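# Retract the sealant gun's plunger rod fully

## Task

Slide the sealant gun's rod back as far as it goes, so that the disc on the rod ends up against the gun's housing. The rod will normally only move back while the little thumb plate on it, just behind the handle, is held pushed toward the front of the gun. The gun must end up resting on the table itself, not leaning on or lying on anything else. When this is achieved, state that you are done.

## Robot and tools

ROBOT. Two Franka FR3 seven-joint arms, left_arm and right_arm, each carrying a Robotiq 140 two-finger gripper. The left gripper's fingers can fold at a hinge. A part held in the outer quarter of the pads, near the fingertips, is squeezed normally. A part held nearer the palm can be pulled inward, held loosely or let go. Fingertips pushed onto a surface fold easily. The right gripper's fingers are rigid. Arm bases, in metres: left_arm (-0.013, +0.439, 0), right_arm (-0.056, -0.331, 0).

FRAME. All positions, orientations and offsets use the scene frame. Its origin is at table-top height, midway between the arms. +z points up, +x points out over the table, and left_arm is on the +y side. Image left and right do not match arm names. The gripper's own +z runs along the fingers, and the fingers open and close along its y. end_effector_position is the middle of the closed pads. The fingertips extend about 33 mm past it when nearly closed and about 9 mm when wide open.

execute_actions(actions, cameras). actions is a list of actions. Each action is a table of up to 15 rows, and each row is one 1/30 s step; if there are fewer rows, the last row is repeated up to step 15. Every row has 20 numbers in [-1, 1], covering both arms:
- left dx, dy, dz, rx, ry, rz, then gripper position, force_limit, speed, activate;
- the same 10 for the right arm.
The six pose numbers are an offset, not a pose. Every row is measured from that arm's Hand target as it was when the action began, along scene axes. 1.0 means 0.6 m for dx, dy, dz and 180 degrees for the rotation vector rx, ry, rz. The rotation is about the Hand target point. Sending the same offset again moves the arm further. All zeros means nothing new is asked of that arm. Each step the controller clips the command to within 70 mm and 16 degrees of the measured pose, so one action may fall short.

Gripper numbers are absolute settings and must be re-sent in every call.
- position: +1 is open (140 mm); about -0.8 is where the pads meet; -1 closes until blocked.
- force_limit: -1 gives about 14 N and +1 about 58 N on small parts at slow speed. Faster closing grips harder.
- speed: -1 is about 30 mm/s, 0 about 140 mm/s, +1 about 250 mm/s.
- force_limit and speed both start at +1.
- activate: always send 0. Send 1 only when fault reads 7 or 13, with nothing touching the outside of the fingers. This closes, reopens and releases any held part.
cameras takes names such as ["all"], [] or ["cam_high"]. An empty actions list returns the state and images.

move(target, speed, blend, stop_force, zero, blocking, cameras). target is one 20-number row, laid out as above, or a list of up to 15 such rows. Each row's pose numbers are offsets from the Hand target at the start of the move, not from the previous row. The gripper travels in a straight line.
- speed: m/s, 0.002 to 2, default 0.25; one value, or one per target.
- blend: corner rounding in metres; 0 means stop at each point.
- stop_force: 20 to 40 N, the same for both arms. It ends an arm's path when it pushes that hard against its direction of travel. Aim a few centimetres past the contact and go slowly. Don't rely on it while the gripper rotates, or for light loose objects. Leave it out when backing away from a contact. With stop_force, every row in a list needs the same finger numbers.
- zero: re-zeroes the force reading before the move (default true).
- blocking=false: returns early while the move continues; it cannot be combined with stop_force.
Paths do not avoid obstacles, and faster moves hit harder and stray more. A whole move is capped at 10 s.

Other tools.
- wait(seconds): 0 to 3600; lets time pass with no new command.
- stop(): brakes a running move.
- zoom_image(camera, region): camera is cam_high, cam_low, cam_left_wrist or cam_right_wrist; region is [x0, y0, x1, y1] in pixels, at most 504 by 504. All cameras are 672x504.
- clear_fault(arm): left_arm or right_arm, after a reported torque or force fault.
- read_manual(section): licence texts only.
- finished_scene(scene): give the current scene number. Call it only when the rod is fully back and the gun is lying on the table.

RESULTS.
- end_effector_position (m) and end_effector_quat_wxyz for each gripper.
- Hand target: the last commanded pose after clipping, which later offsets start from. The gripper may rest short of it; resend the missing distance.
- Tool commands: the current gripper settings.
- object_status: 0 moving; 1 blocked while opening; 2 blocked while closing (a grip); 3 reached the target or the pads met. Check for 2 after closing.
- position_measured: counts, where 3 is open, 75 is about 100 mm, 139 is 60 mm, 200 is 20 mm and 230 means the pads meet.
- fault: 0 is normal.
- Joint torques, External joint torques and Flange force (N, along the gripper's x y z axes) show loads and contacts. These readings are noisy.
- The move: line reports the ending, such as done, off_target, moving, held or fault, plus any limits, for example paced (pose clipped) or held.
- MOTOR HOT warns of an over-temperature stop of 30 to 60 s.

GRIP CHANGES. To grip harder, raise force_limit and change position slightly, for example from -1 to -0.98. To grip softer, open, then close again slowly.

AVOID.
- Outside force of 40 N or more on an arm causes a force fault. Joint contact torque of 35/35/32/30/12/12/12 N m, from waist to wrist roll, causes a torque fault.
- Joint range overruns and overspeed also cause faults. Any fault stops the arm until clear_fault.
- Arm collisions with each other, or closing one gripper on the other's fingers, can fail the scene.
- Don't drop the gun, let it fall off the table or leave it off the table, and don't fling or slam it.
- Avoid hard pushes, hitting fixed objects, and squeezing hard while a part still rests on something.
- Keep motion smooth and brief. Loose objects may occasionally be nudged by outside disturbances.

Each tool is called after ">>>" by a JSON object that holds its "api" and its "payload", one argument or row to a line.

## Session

>>> {"api": "execute_actions", "payload": {
  "actions": []
}}

>>> {"api": "zoom_image", "payload": {
  "camera": "cam_high",
  "region": [170, 180, 470, 400]
}}

Scene clock: 0.00 s.
left_arm: end_effector_position=(+0.7098, +0.4700, +0.1568) position_measured=3 object_status=3 fault=0 end_effector_quat_wxyz=(+0.296, -0.418, +0.797, +0.321) | right_arm: end_effector_position=(+0.4123, -0.2426, +0.3219) position_measured=3 object_status=3 fault=0 end_effector_quat_wxyz=(-0.023, +0.227, +0.973, -0.041)
Joint positions: left_arm=[-0.322 0.623 0.032 -1.563 0.979 1.939 -0.163] | right_arm=[0.09 -0.194 0.1 -2.009 -0.036 1.738 2.247]
Joint velocities: within noise
Joint torques (N m): no reading
External joint torques (N m): no reading
Flange force (N): no reading
Hand target: left_arm +0.7098, +0.4700, +0.1568; +0.296, -0.418, +0.797, +0.321 | right_arm +0.4123, -0.2426, +0.3219; -0.023, +0.227, +0.973, -0.041
Tool commands: left_gripper/position=+1.0 left_gripper/force_limit=+1.0 left_gripper/speed=+1.0 left_gripper/activate=+0.0 right_gripper/position=+1.0 right_gripper/force_limit=+1.0 right_gripper/speed=+1.0 right_gripper/activate=+0.0

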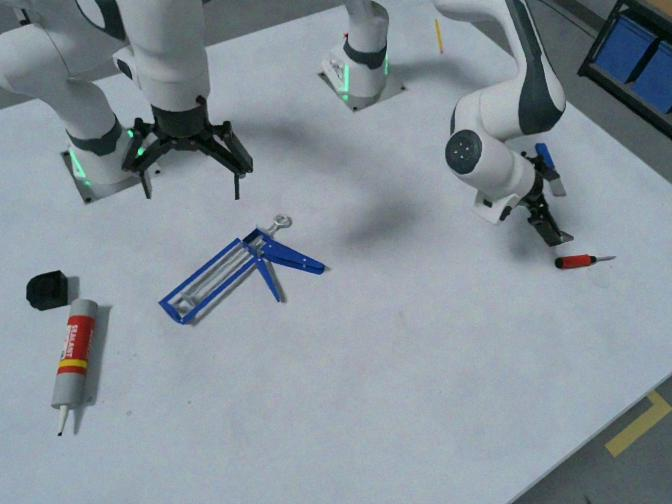

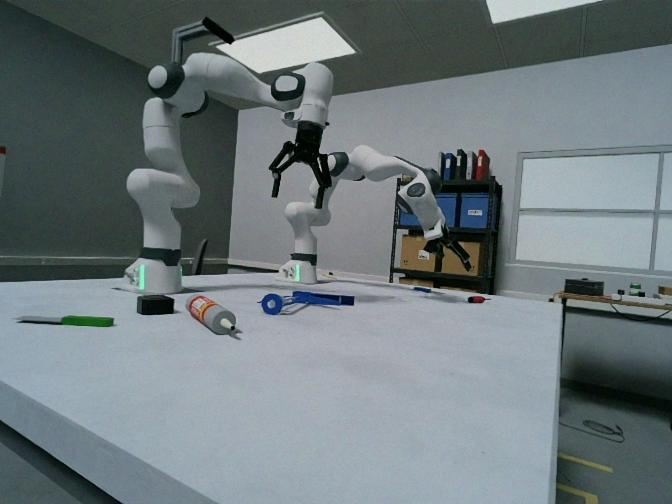

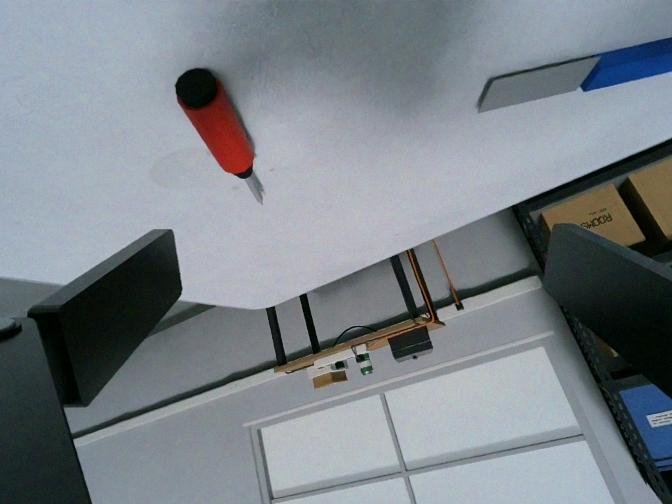

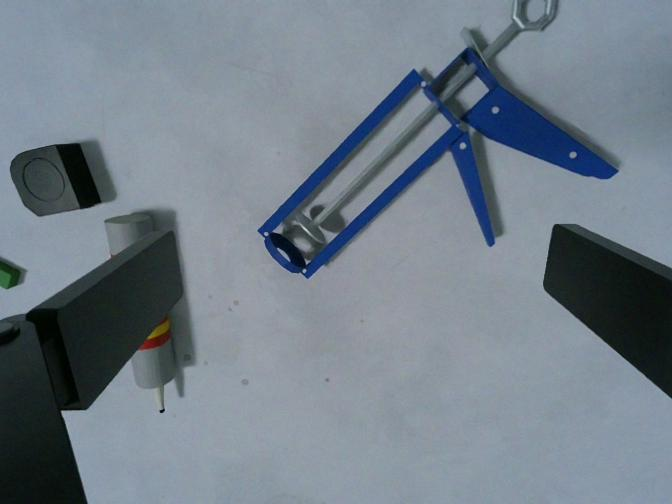

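Scaled by 1.680.

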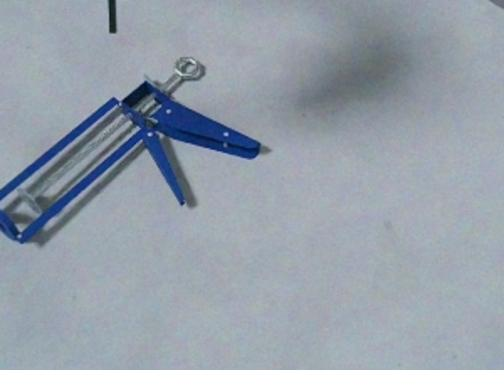

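>>> {"api": "move", "payload": {
  "target": [
    [-0.3,-0.3,0.15,-0.3,-0.008,0.128,-0.08,0,-1,0,-0.06,0.1,-0.1,0.017,0.008,0.375,-1,1,1,0],
    [-0.65,-0.7,-0.061,-0.605,-0.016,0.256,-0.08,0,-1,0,-0.125,0.267,-0.287,0.0346,0.016,0.749,-1,1,1,0]
  ],
  "speed": 0.35,
  "blend": 0.05,
  "cameras": ["all"]
}}

Scene clock: 83.47 s.
left_arm: end_effector_position=(+0.3206, +0.0503, +0.1209) position_measured=139 object_status=3 fault=0 end_effector_quat_wxyz=(+0.269, +0.723, -0.515, +0.374) | right_arm: end_effector_position=(+0.3370, -0.0834, +0.1501) position_measured=235 object_status=3 fault=0 end_effector_quat_wxyz=(+0.000, +0.810, -0.586, +0.001)
Joint positions: left_arm=[-0.544 -0.156 -0.209 -2.77 -2.241 2.573 1.038] | right_arm=[0.742 -0.16 -0.199 -2.442 -0.044 2.285 0.278]
Joint velocities: left_arm=[0 -0.001 0 0 0 -0.001 0.006] | right_arm=[within noise]
Joint torques (N m): left_arm=[0.39 -18.46 0.41 16.74 -0.19 -0.77 0.27] | right_arm=[0.52 -25.5 0.34 22.53 0.82 2.67 -0.27]
External joint torques (N m): left_arm=[0.41 0.32 -0.22 -0.01 -0.27 -0.36 0.24] | right_arm=[0.52 -0.95 -0.42 -0.06 0.26 0.13 -0.27]
Flange force (N): left_arm=[-2.5 0.2 2.9] | right_arm=[1.1 2.3 -0.9]
Hand target: left_arm +0.3198, +0.0500, +0.1202; +0.269, +0.722, -0.516, +0.375 | right_arm +0.3373, -0.0824, +0.1497; +0.000, +0.812, -0.583, +0.000
Off the commanded pose: left_arm 0.001 m, 0 deg | right_arm 0.001 m, 0 deg.
move: done

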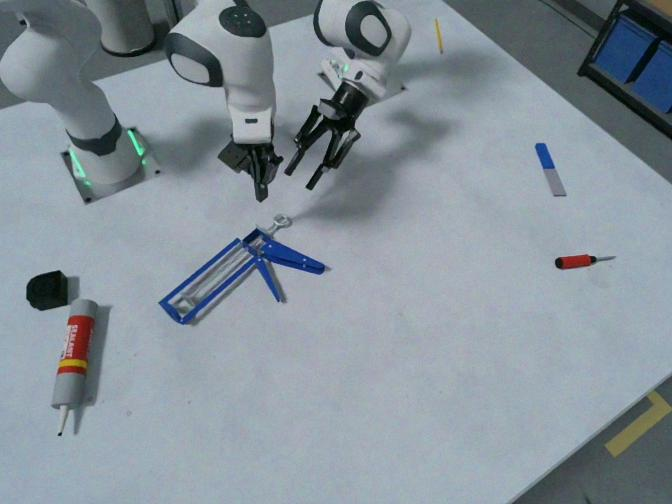

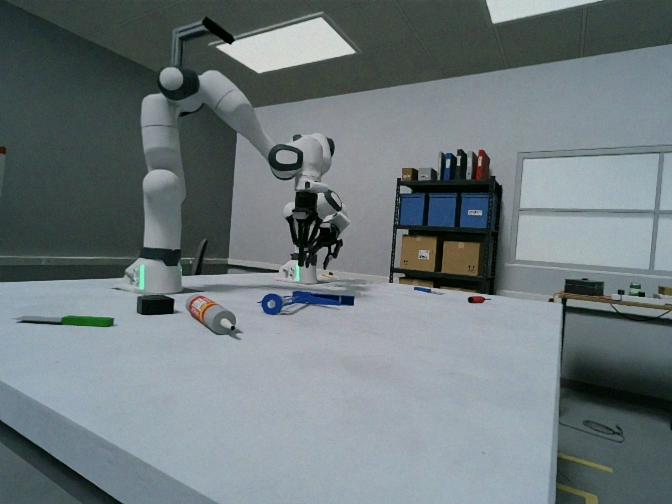

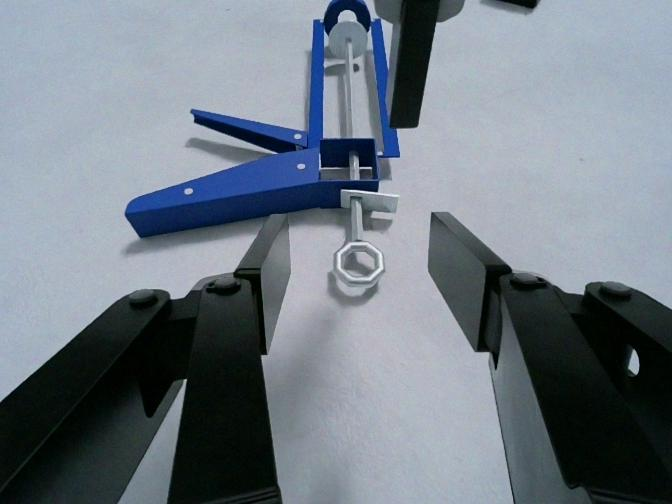

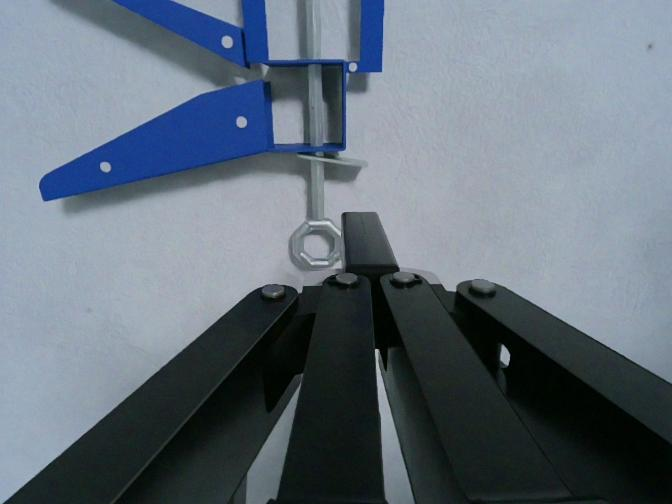

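>>> {"api": "move", "payload": {
  "target": [
    [0,0,0,0,0,0,-0.08,0,-1,0,-0.0017,-0.0058,-0.18,0,0,0,-1,1,1,0],
    [0.018,-0.053,-0.147,0,0,0,-0.08,0,-1,0,0.002,-0.0185,-0.18,0,0,0,-1,1,1,0],
    [0.03,-0.088,-0.147,0,0,0,-0.08,0,-1,0,0.002,-0.0185,-0.18,0,0,0,-1,1,1,0]
  ],
  "speed": 0.12,
  "blend": [0, 0.003, 0],
  "cameras": ["cam_left_wrist","cam_right_wrist"]
}}

>>> {"api": "zoom_image", "payload": {
  "camera": "cam_left_wrist",
  "region": [270, 130, 450, 310]
}}

Scene clock: 125.10 s.
left_arm: end_effector_position=(+0.3374, -0.0031, +0.0327) position_measured=139 object_status=3 fault=0 end_effector_quat_wxyz=(+0.271, +0.723, -0.514, +0.374) | right_arm: end_effector_position=(+0.3371, -0.0921, +0.0410) position_measured=235 object_status=3 fault=0 end_effector_quat_wxyz=(+0.001, +0.812, -0.584, +0.000)
Joint positions: left_arm=[-0.584 0.247 -0.19 -2.556 -2.486 2.496 1.356] | right_arm=[0.734 0.06 -0.206 -2.531 0.02 2.588 0.21]
Joint velocities: left_arm=[0.001 0 0.001 -0.001 -0.001 0.001 0.008] | right_arm=[within noise]
Joint torques (N m): left_arm=[-0.34 -28.66 -0.99 14.06 -0.43 -0.77 0.22] | right_arm=[-0.82 -30.41 -1.39 17.56 0.47 2.59 -0.23]
External joint torques (N m): left_arm=[-0.45 0.18 0.17 0.8 -0.27 -0.11 0.2] | right_arm=[-0.8 -2.06 -1.08 -1.28 0.08 0.05 -0.23]
Flange force (N): left_arm=[-0.2 0.4 3.8] | right_arm=[4.5 8.4 -4.7]
Hand target: left_arm +0.3378, -0.0028, +0.0320; +0.269, +0.722, -0.516, +0.375 | right_arm +0.3385, -0.0935, +0.0417; +0.000, +0.812, -0.583, +0.000
Off the commanded pose: left_arm 0.001 m, 0 deg | right_arm 0.002 m, 0 deg.
move: done

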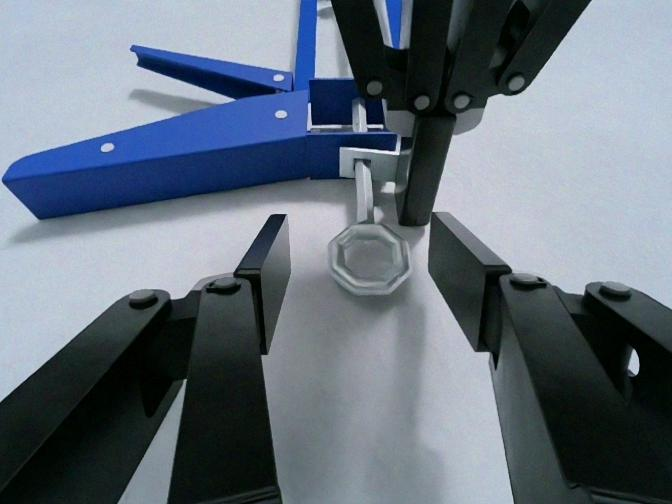

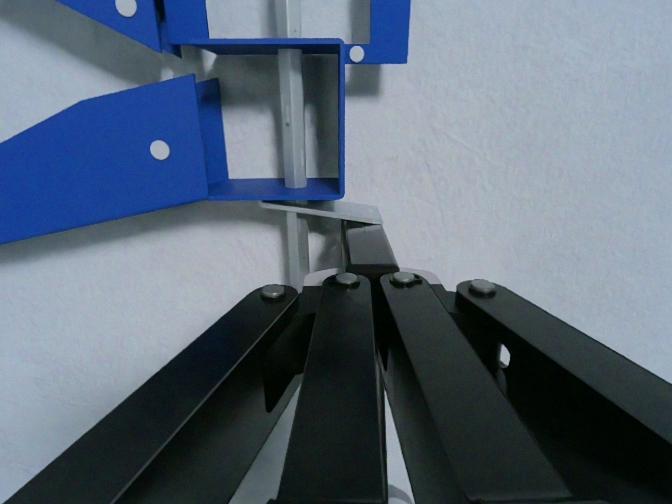

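Scaled by 2.800.

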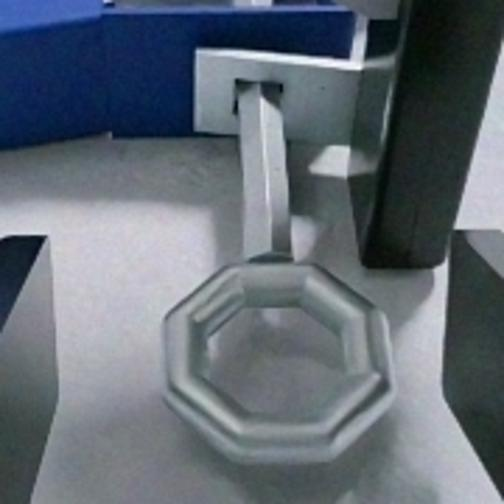

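>>> {"api": "move", "payload": {
  "target": [
    [0.0037,-0.011,-0.0125,0,0,0,-0.08,0,-1,0,0.0035,-0.010,0,0,0,0,-1,1,1,0],
    [0.0037,-0.011,-0.0125,0,0,0,-1,0,-1,0,0.0035,-0.010,0,0,0,0,-1,1,1,0]
  ],
  "speed": 0.05,
  "cameras": ["cam_left_wrist","cam_right_wrist"]
}}

Scene clock: 145.47 s.
left_arm: end_effector_position=(+0.3389, -0.0095, +0.0247) position_measured=177 object_status=0 fault=0 end_effector_quat_wxyz=(+0.270, +0.723, -0.516, +0.373) | right_arm: end_effector_position=(+0.3396, -0.0987, +0.0409) position_measured=235 object_status=3 fault=0 end_effector_quat_wxyz=(+0.001, +0.811, -0.584, +0.000)
Joint positions: left_arm=[-0.593 0.282 -0.189 -2.53 -2.503 2.496 1.375] | right_arm=[0.725 0.058 -0.212 -2.535 0.02 2.59 0.196]
Joint torques (N m): left_arm=[0.15 -29.12 -0.96 14 -0.44 -0.84 0.26] | right_arm=[-0.18 -30.23 -0.87 17.62 0.36 2.52 -0.18]
External joint torques (N m): left_arm=[0.09 0.74 0.44 0.87 -0.27 -0.16 0.24] | right_arm=[-0.23 -2.11 -0.62 -1.13 -0.02 -0.02 -0.18]
Flange force (N): left_arm=[-1.7 -0.9 5.3] | right_arm=[3.1 8.4 -5.2]
Hand target: left_arm +0.3400, -0.0094, +0.0245; +0.269, +0.722, -0.516, +0.375 | right_arm +0.3406, -0.0995, +0.0417; +0.000, +0.812, -0.583, +0.000
Off the commanded pose: left_arm 0.001 m, 0 deg | right_arm 0.001 m, 0 deg.
move: done

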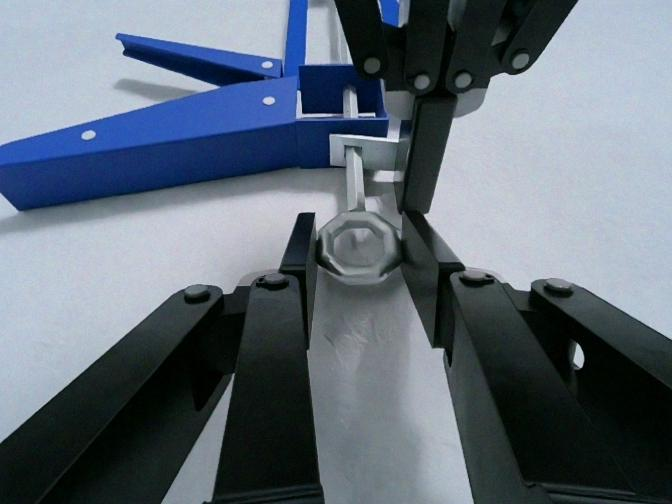

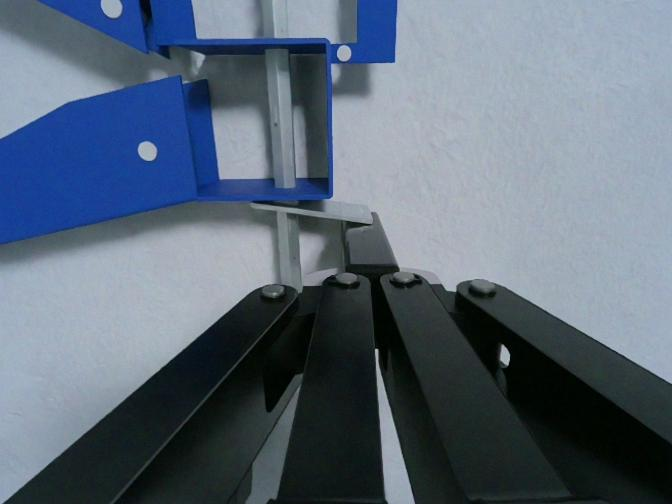

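>>> {"api": "move", "payload": {
  "target": [
    [0,0,0,0,0,0,-1,0,-1,0,0.0115,0.004,0,0,0,0,-1,1,1,0],
    [-0.063,0.155,0,0,0,0,-1,0,-1,0,0.0115,0.004,0,0,0,0,-1,1,1,0]
  ],
  "speed": 0.06,
  "cameras": ["cam_left_wrist","cam_right_wrist","cam_high"]
}}

>>> {"api": "zoom_image", "payload": {
  "camera": "cam_high",
  "region": [140, 160, 360, 340]
}}

Scene clock: 162.13 s.
left_arm: end_effector_position=(+0.3039, +0.0733, +0.0310) position_measured=177 object_status=2 fault=0 end_effector_quat_wxyz=(+0.277, +0.718, -0.513, +0.381) | right_arm: end_effector_position=(+0.3473, -0.0855, +0.0451) position_measured=235 object_status=3 fault=0 end_effector_quat_wxyz=(-0.008, +0.815, -0.580, +0.002)
Joint positions: left_arm=[-0.524 0.124 -0.112 -2.794 -2.393 2.342 1.392] | right_arm=[0.726 0.07 -0.199 -2.509 0.032 2.593 0.189]
Joint velocities: left_arm=[-0.001 0.001 0.003 -0.001 0.003 -0.003 0.003] | right_arm=[within noise]
Joint torques (N m): left_arm=[2.6 -22.88 2.67 5.91 0.52 1.44 0.47] | right_arm=[-5.08 -28.27 -6.23 15.53 -0.79 1.16 -0.3]
External joint torques (N m): left_arm=[2.66 0.04 3.09 -5 0.68 2.21 0.45] | right_arm=[-5.04 0.71 -5.86 -3.53 -1.18 -1.43 -0.3]
Flange force (N): left_arm=[-3.6 -1.1 -17.8] | right_arm=[13.7 7.1 -3.3]
Hand target: left_arm +0.3022, +0.0836, +0.0245; +0.269, +0.722, -0.516, +0.375 | right_arm +0.3475, -0.0971, +0.0417; +0.000, +0.812, -0.583, +0.000
Off the commanded pose: left_arm 0.012 m, 1 deg | right_arm 0.012 m, 1 deg.
move: off_target (left_arm, right_arm)
Images, in order (width x height): cam_high 672x504, cam_left_wrist 672x504, cam_right_wrist 672x504.

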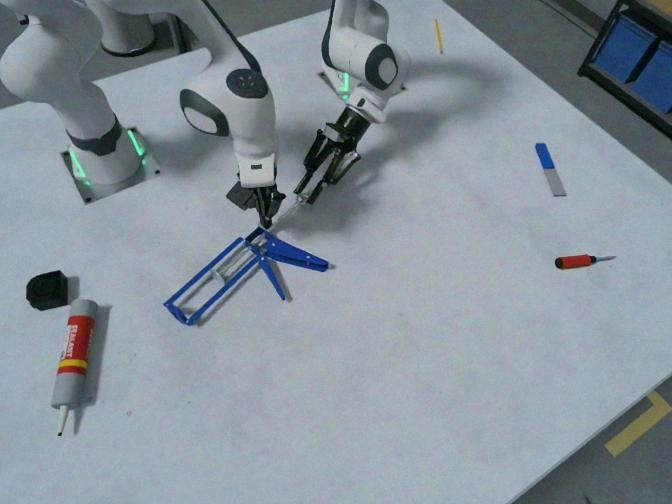

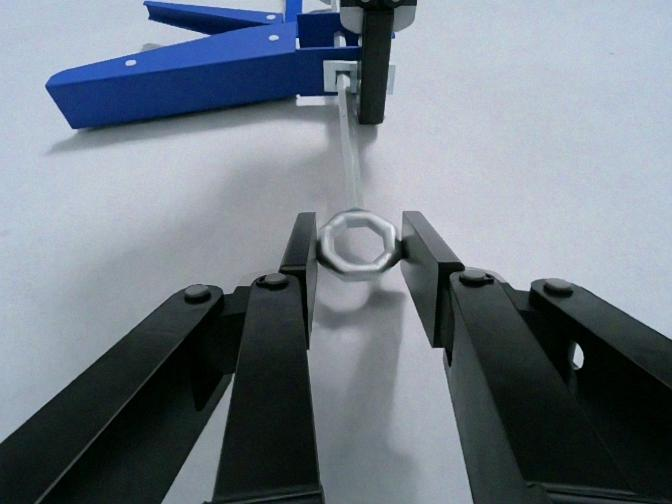

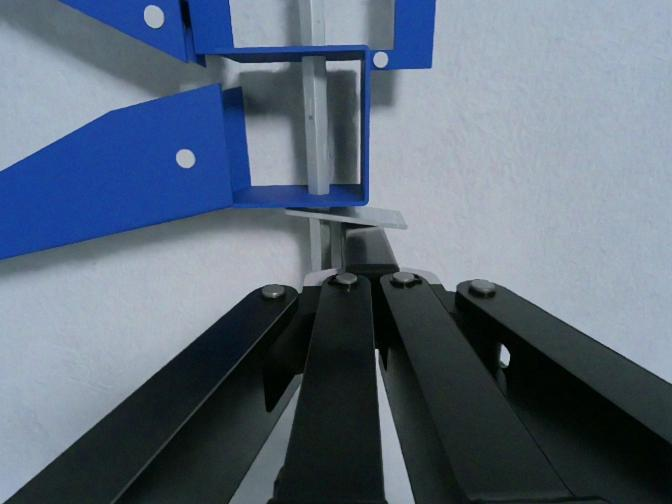

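Scaled by 2.291.

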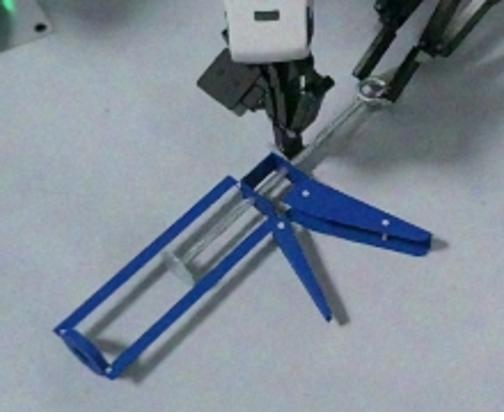

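>>> {"api": "move", "payload": {
  "target": [-0.074,0.185,0,0,0,0,-1,0,-1,0,0,0,0,0,0,0,-1,1,1,0],
  "speed": 0.06,
  "stop_force": 20,
  "cameras": ["cam_left_wrist","cam_right_wrist","cam_high"]
}}

>>> {"api": "zoom_image", "payload": {
  "camera": "cam_high",
  "region": [140, 160, 360, 340]
}}

Scene clock: 175.23 s.
left_arm: end_effector_position=(+0.2653, +0.1824, +0.0315) position_measured=177 object_status=2 fault=0 end_effector_quat_wxyz=(+0.287, +0.707, -0.523, +0.380) | right_arm: end_effector_position=(+0.3454, -0.0808, +0.0460) position_measured=235 object_status=3 fault=0 end_effector_quat_wxyz=(-0.009, +0.818, -0.575, +0.002)
Joint positions: left_arm=[-0.351 -0.004 0.088 -3.021 -2.019 2.207 1.427] | right_arm=[0.728 0.068 -0.191 -2.508 0.032 2.593 0.188]
Joint torques (N m): left_arm=[3.14 -14.78 3.35 3.02 1.16 3.02 0.02] | right_arm=[-8.48 -27.46 -9.39 15.3 -1.24 1.17 -0.21]
External joint torques (N m): left_arm=[3.18 1.54 3.39 -5.55 1.27 3.86 0] | right_arm=[-8.5 1.41 -9.11 -3.7 -1.64 -1.41 -0.21]
Flange force (N): left_arm=[-4.4 -0.1 -24.4] | right_arm=[20.3 5.1 -2.4]
Hand target: left_arm +0.2578, +0.1946, +0.0245; +0.269, +0.722, -0.516, +0.375 | right_arm +0.3475, -0.0971, +0.0417; +0.000, +0.812, -0.583, +0.000
Off the commanded pose: left_arm 0.016 m, 3 deg | right_arm 0.017 m, 2 deg.
joint sent to its limit (left arm) — joint 4 (elbow), lower limit, where the elbow is as bent as it goes. The joint targets still meet the commanded pose.
move: off_target (left_arm)
Images, in order (width x height): cam_high 672x504, cam_left_wrist 672x504, cam_right_wrist 672x504.

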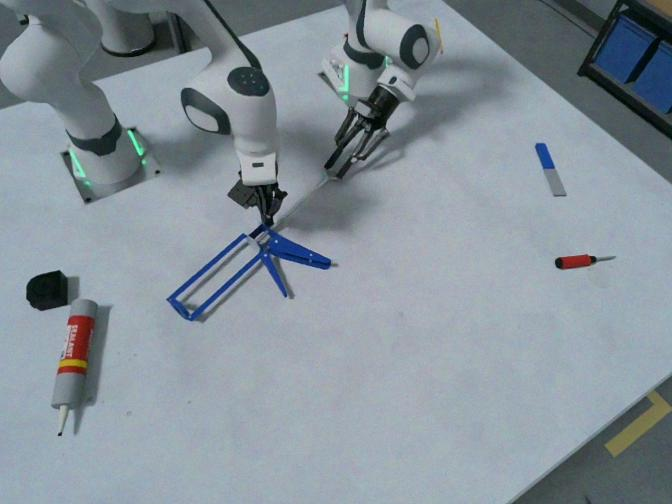

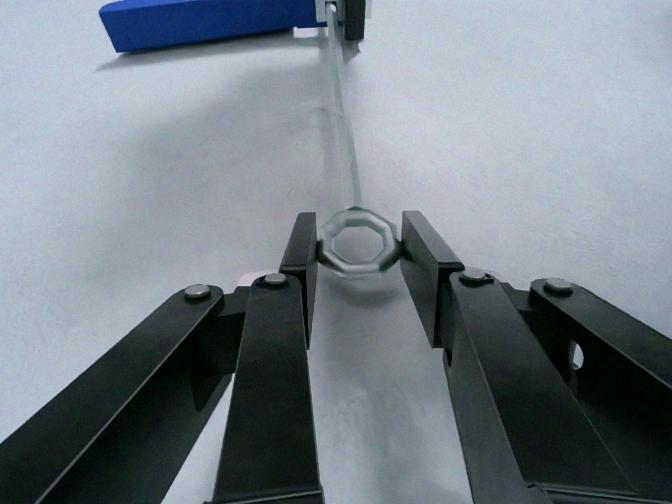

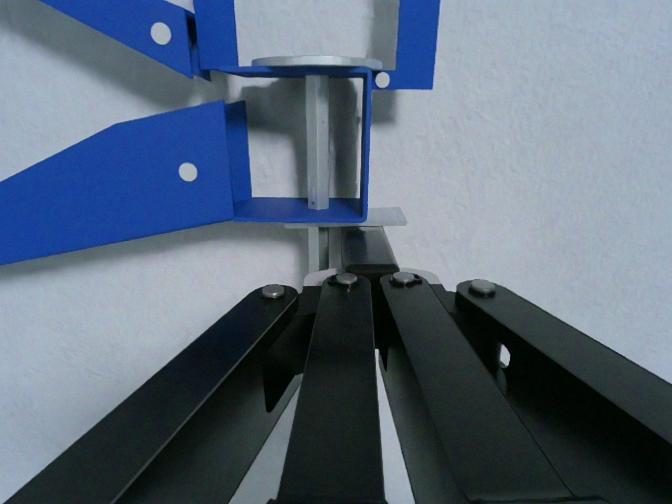

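Scaled by 2.291.

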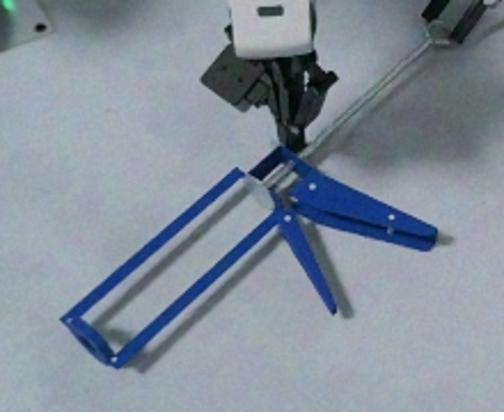

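>>> {"api": "move", "payload": {
  "target": [0,0,0,0,0,0,-1,0,-1,0,0.006,-0.017,0,0,0,0,-1,1,1,0],
  "speed": 0.04,
  "cameras": ["cam_right_wrist"]
}}

>>> {"api": "zoom_image", "payload": {
  "camera": "cam_right_wrist",
  "region": [220, 20, 440, 240]
}}

Scene clock: 190.20 s.
left_arm: end_effector_position=(+0.2665, +0.1796, +0.0341) position_measured=177 object_status=2 fault=0 end_effector_quat_wxyz=(+0.289, +0.704, -0.523, +0.383) | right_arm: end_effector_position=(+0.3473, -0.0840, +0.0475) position_measured=235 object_status=3 fault=0 end_effector_quat_wxyz=(-0.011, +0.821, -0.571, +0.002)
Joint positions: left_arm=[-0.353 -0.006 0.088 -3.019 -2.019 2.2 1.427] | right_arm=[0.722 0.062 -0.193 -2.512 0.033 2.595 0.169]
Joint velocities: left_arm=[within noise] | right_arm=[0 0 0 0 0 -0.001 -0.006]
Joint torques (N m): left_arm=[3.67 -13.92 3.82 1.86 0.82 4.03 0.07] | right_arm=[-11.66 -26.75 -12.87 13.78 -1.64 1.06 -0.09]
External joint torques (N m): left_arm=[3.71 2.44 3.85 -6.75 0.94 4.89 0.05] | right_arm=[-11.69 2.09 -12.61 -5.41 -2.03 -1.55 -0.09]
Flange force (N): left_arm=[-6.4 1.3 -24.2] | right_arm=[27.7 8.7 -1.8]
Hand target: left_arm +0.2578, +0.1946, +0.0245; +0.269, +0.722, -0.516, +0.375 | right_arm +0.3511, -0.1073, +0.0417; +0.000, +0.812, -0.583, +0.000
Off the commanded pose: left_arm 0.020 m, 3 deg | right_arm 0.024 m, 2 deg.
joint sent to its limit (left arm) — joint 4 (elbow), lower limit, where the elbow is as bent as it goes. The joint targets still meet the commanded pose.
move: off_target (right_arm)

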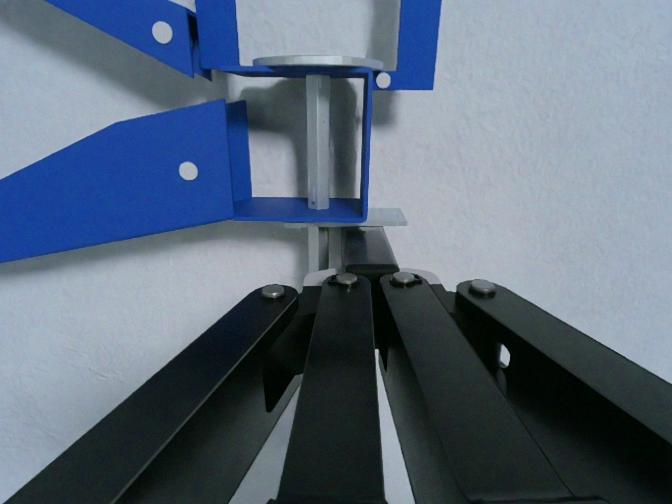

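Scaled by 2.291.

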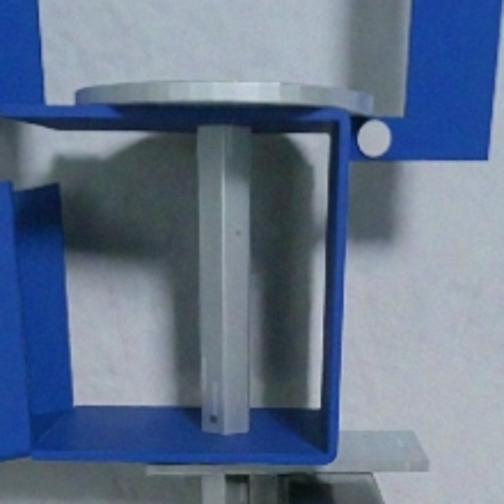

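>>> {"api": "move", "payload": {
  "target": [
    [0,0,0.003,0,0,0,-1,0,-1,0,-0.016,0.055,0,0,0,0,-1,1,1,0],
    [0.012,-0.02,0.01,0,0,0,-0.3,0,-1,0,-0.016,0.055,0,0,0,0,-1,1,1,0],
    [0.012,-0.02,0.2,0,0,0,-0.3,0,-1,0,-0.016,0.055,0.25,0,0,0,-1,1,1,0]
  ],
  "speed": 0.12,
  "cameras": ["cam_left_wrist","cam_right_wrist","cam_high"]
}}

>>> {"api": "zoom_image", "payload": {
  "camera": "cam_right_wrist",
  "region": [180, 20, 440, 280]
}}

Scene clock: 206.27 s.
left_arm: end_effector_position=(+0.2665, +0.1833, +0.1430) position_measured=167 object_status=3 fault=0 end_effector_quat_wxyz=(+0.335, +0.691, -0.560, +0.310) | right_arm: end_effector_position=(+0.3412, -0.0736, +0.1909) position_measured=235 object_status=3 fault=0 end_effector_quat_wxyz=(-0.001, +0.814, -0.581, -0.001)
Joint positions: left_arm=[-0.097 -0.498 -0.117 -3.031 -1.393 2.157 0.684] | right_arm=[0.742 -0.192 -0.184 -2.362 -0.04 2.173 0.276]
Joint velocities: left_arm=[0.001 0 -0.001 0.001 0.001 -0.002 -0.005] | right_arm=[within noise]
Joint torques (N m): left_arm=[0.53 -9.59 0.79 18.8 -0.55 -0.41 -0.19] | right_arm=[0.14 -26.13 0.85 23.27 0.31 2.13 0.28]
External joint torques (N m): left_arm=[0.54 -0.95 -0.29 0.39 -0.26 -0.31 -0.23] | right_arm=[0.18 -1.71 0.04 -0.26 -0.3 -0.41 0.28]
Flange force (N): left_arm=[3.1 3.4 -3.3] | right_arm=[0.9 6.2 -2.9]
Hand target: left_arm +0.2650, +0.1826, +0.1445; +0.269, +0.722, -0.516, +0.375 | right_arm +0.3415, -0.0743, +0.1917; +0.000, +0.812, -0.583, +0.000
Off the commanded pose: left_arm 0.002 m, 12 deg | right_arm 0.001 m, 0 deg.
joint sent to its limit (left arm) — joint 4 (elbow), lower limit, where the elbow is as bent as it goes. The joint targets are off in orientation, not in position.
move: off_target (left_arm)
Images, in order (width x height): cam_high 672x504, cam_left_wrist 672x504, cam_right_wrist 672x504.

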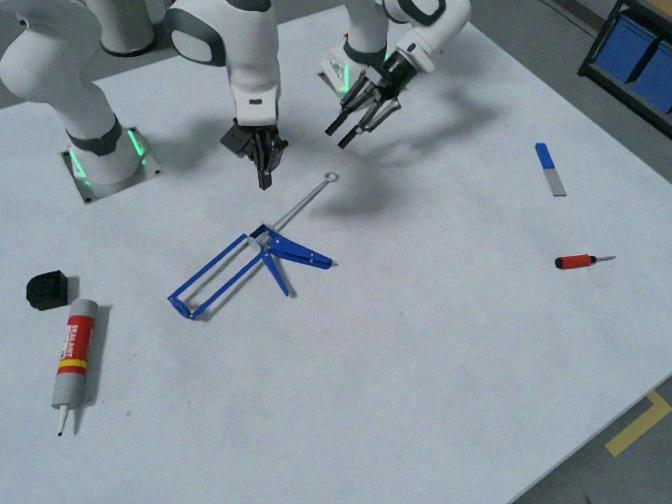

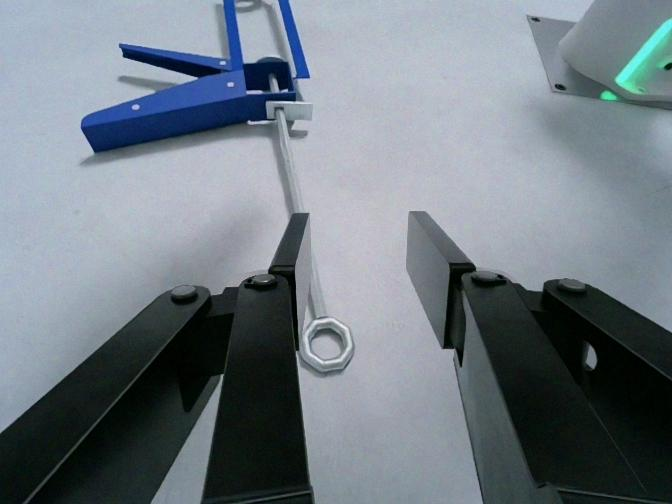

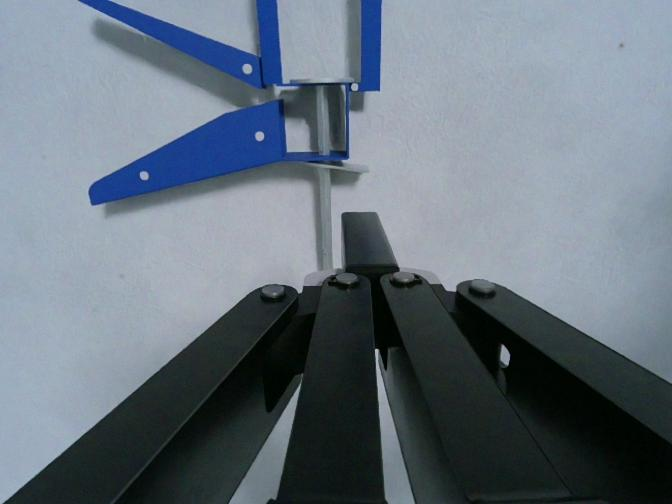

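Scaled by 1.938.

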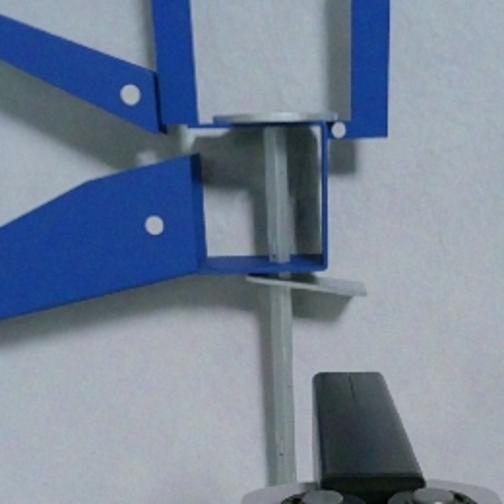

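>>> {"api": "finished_scene", "payload": {
  "scene": 2
}}

The scene is finished: the task was done.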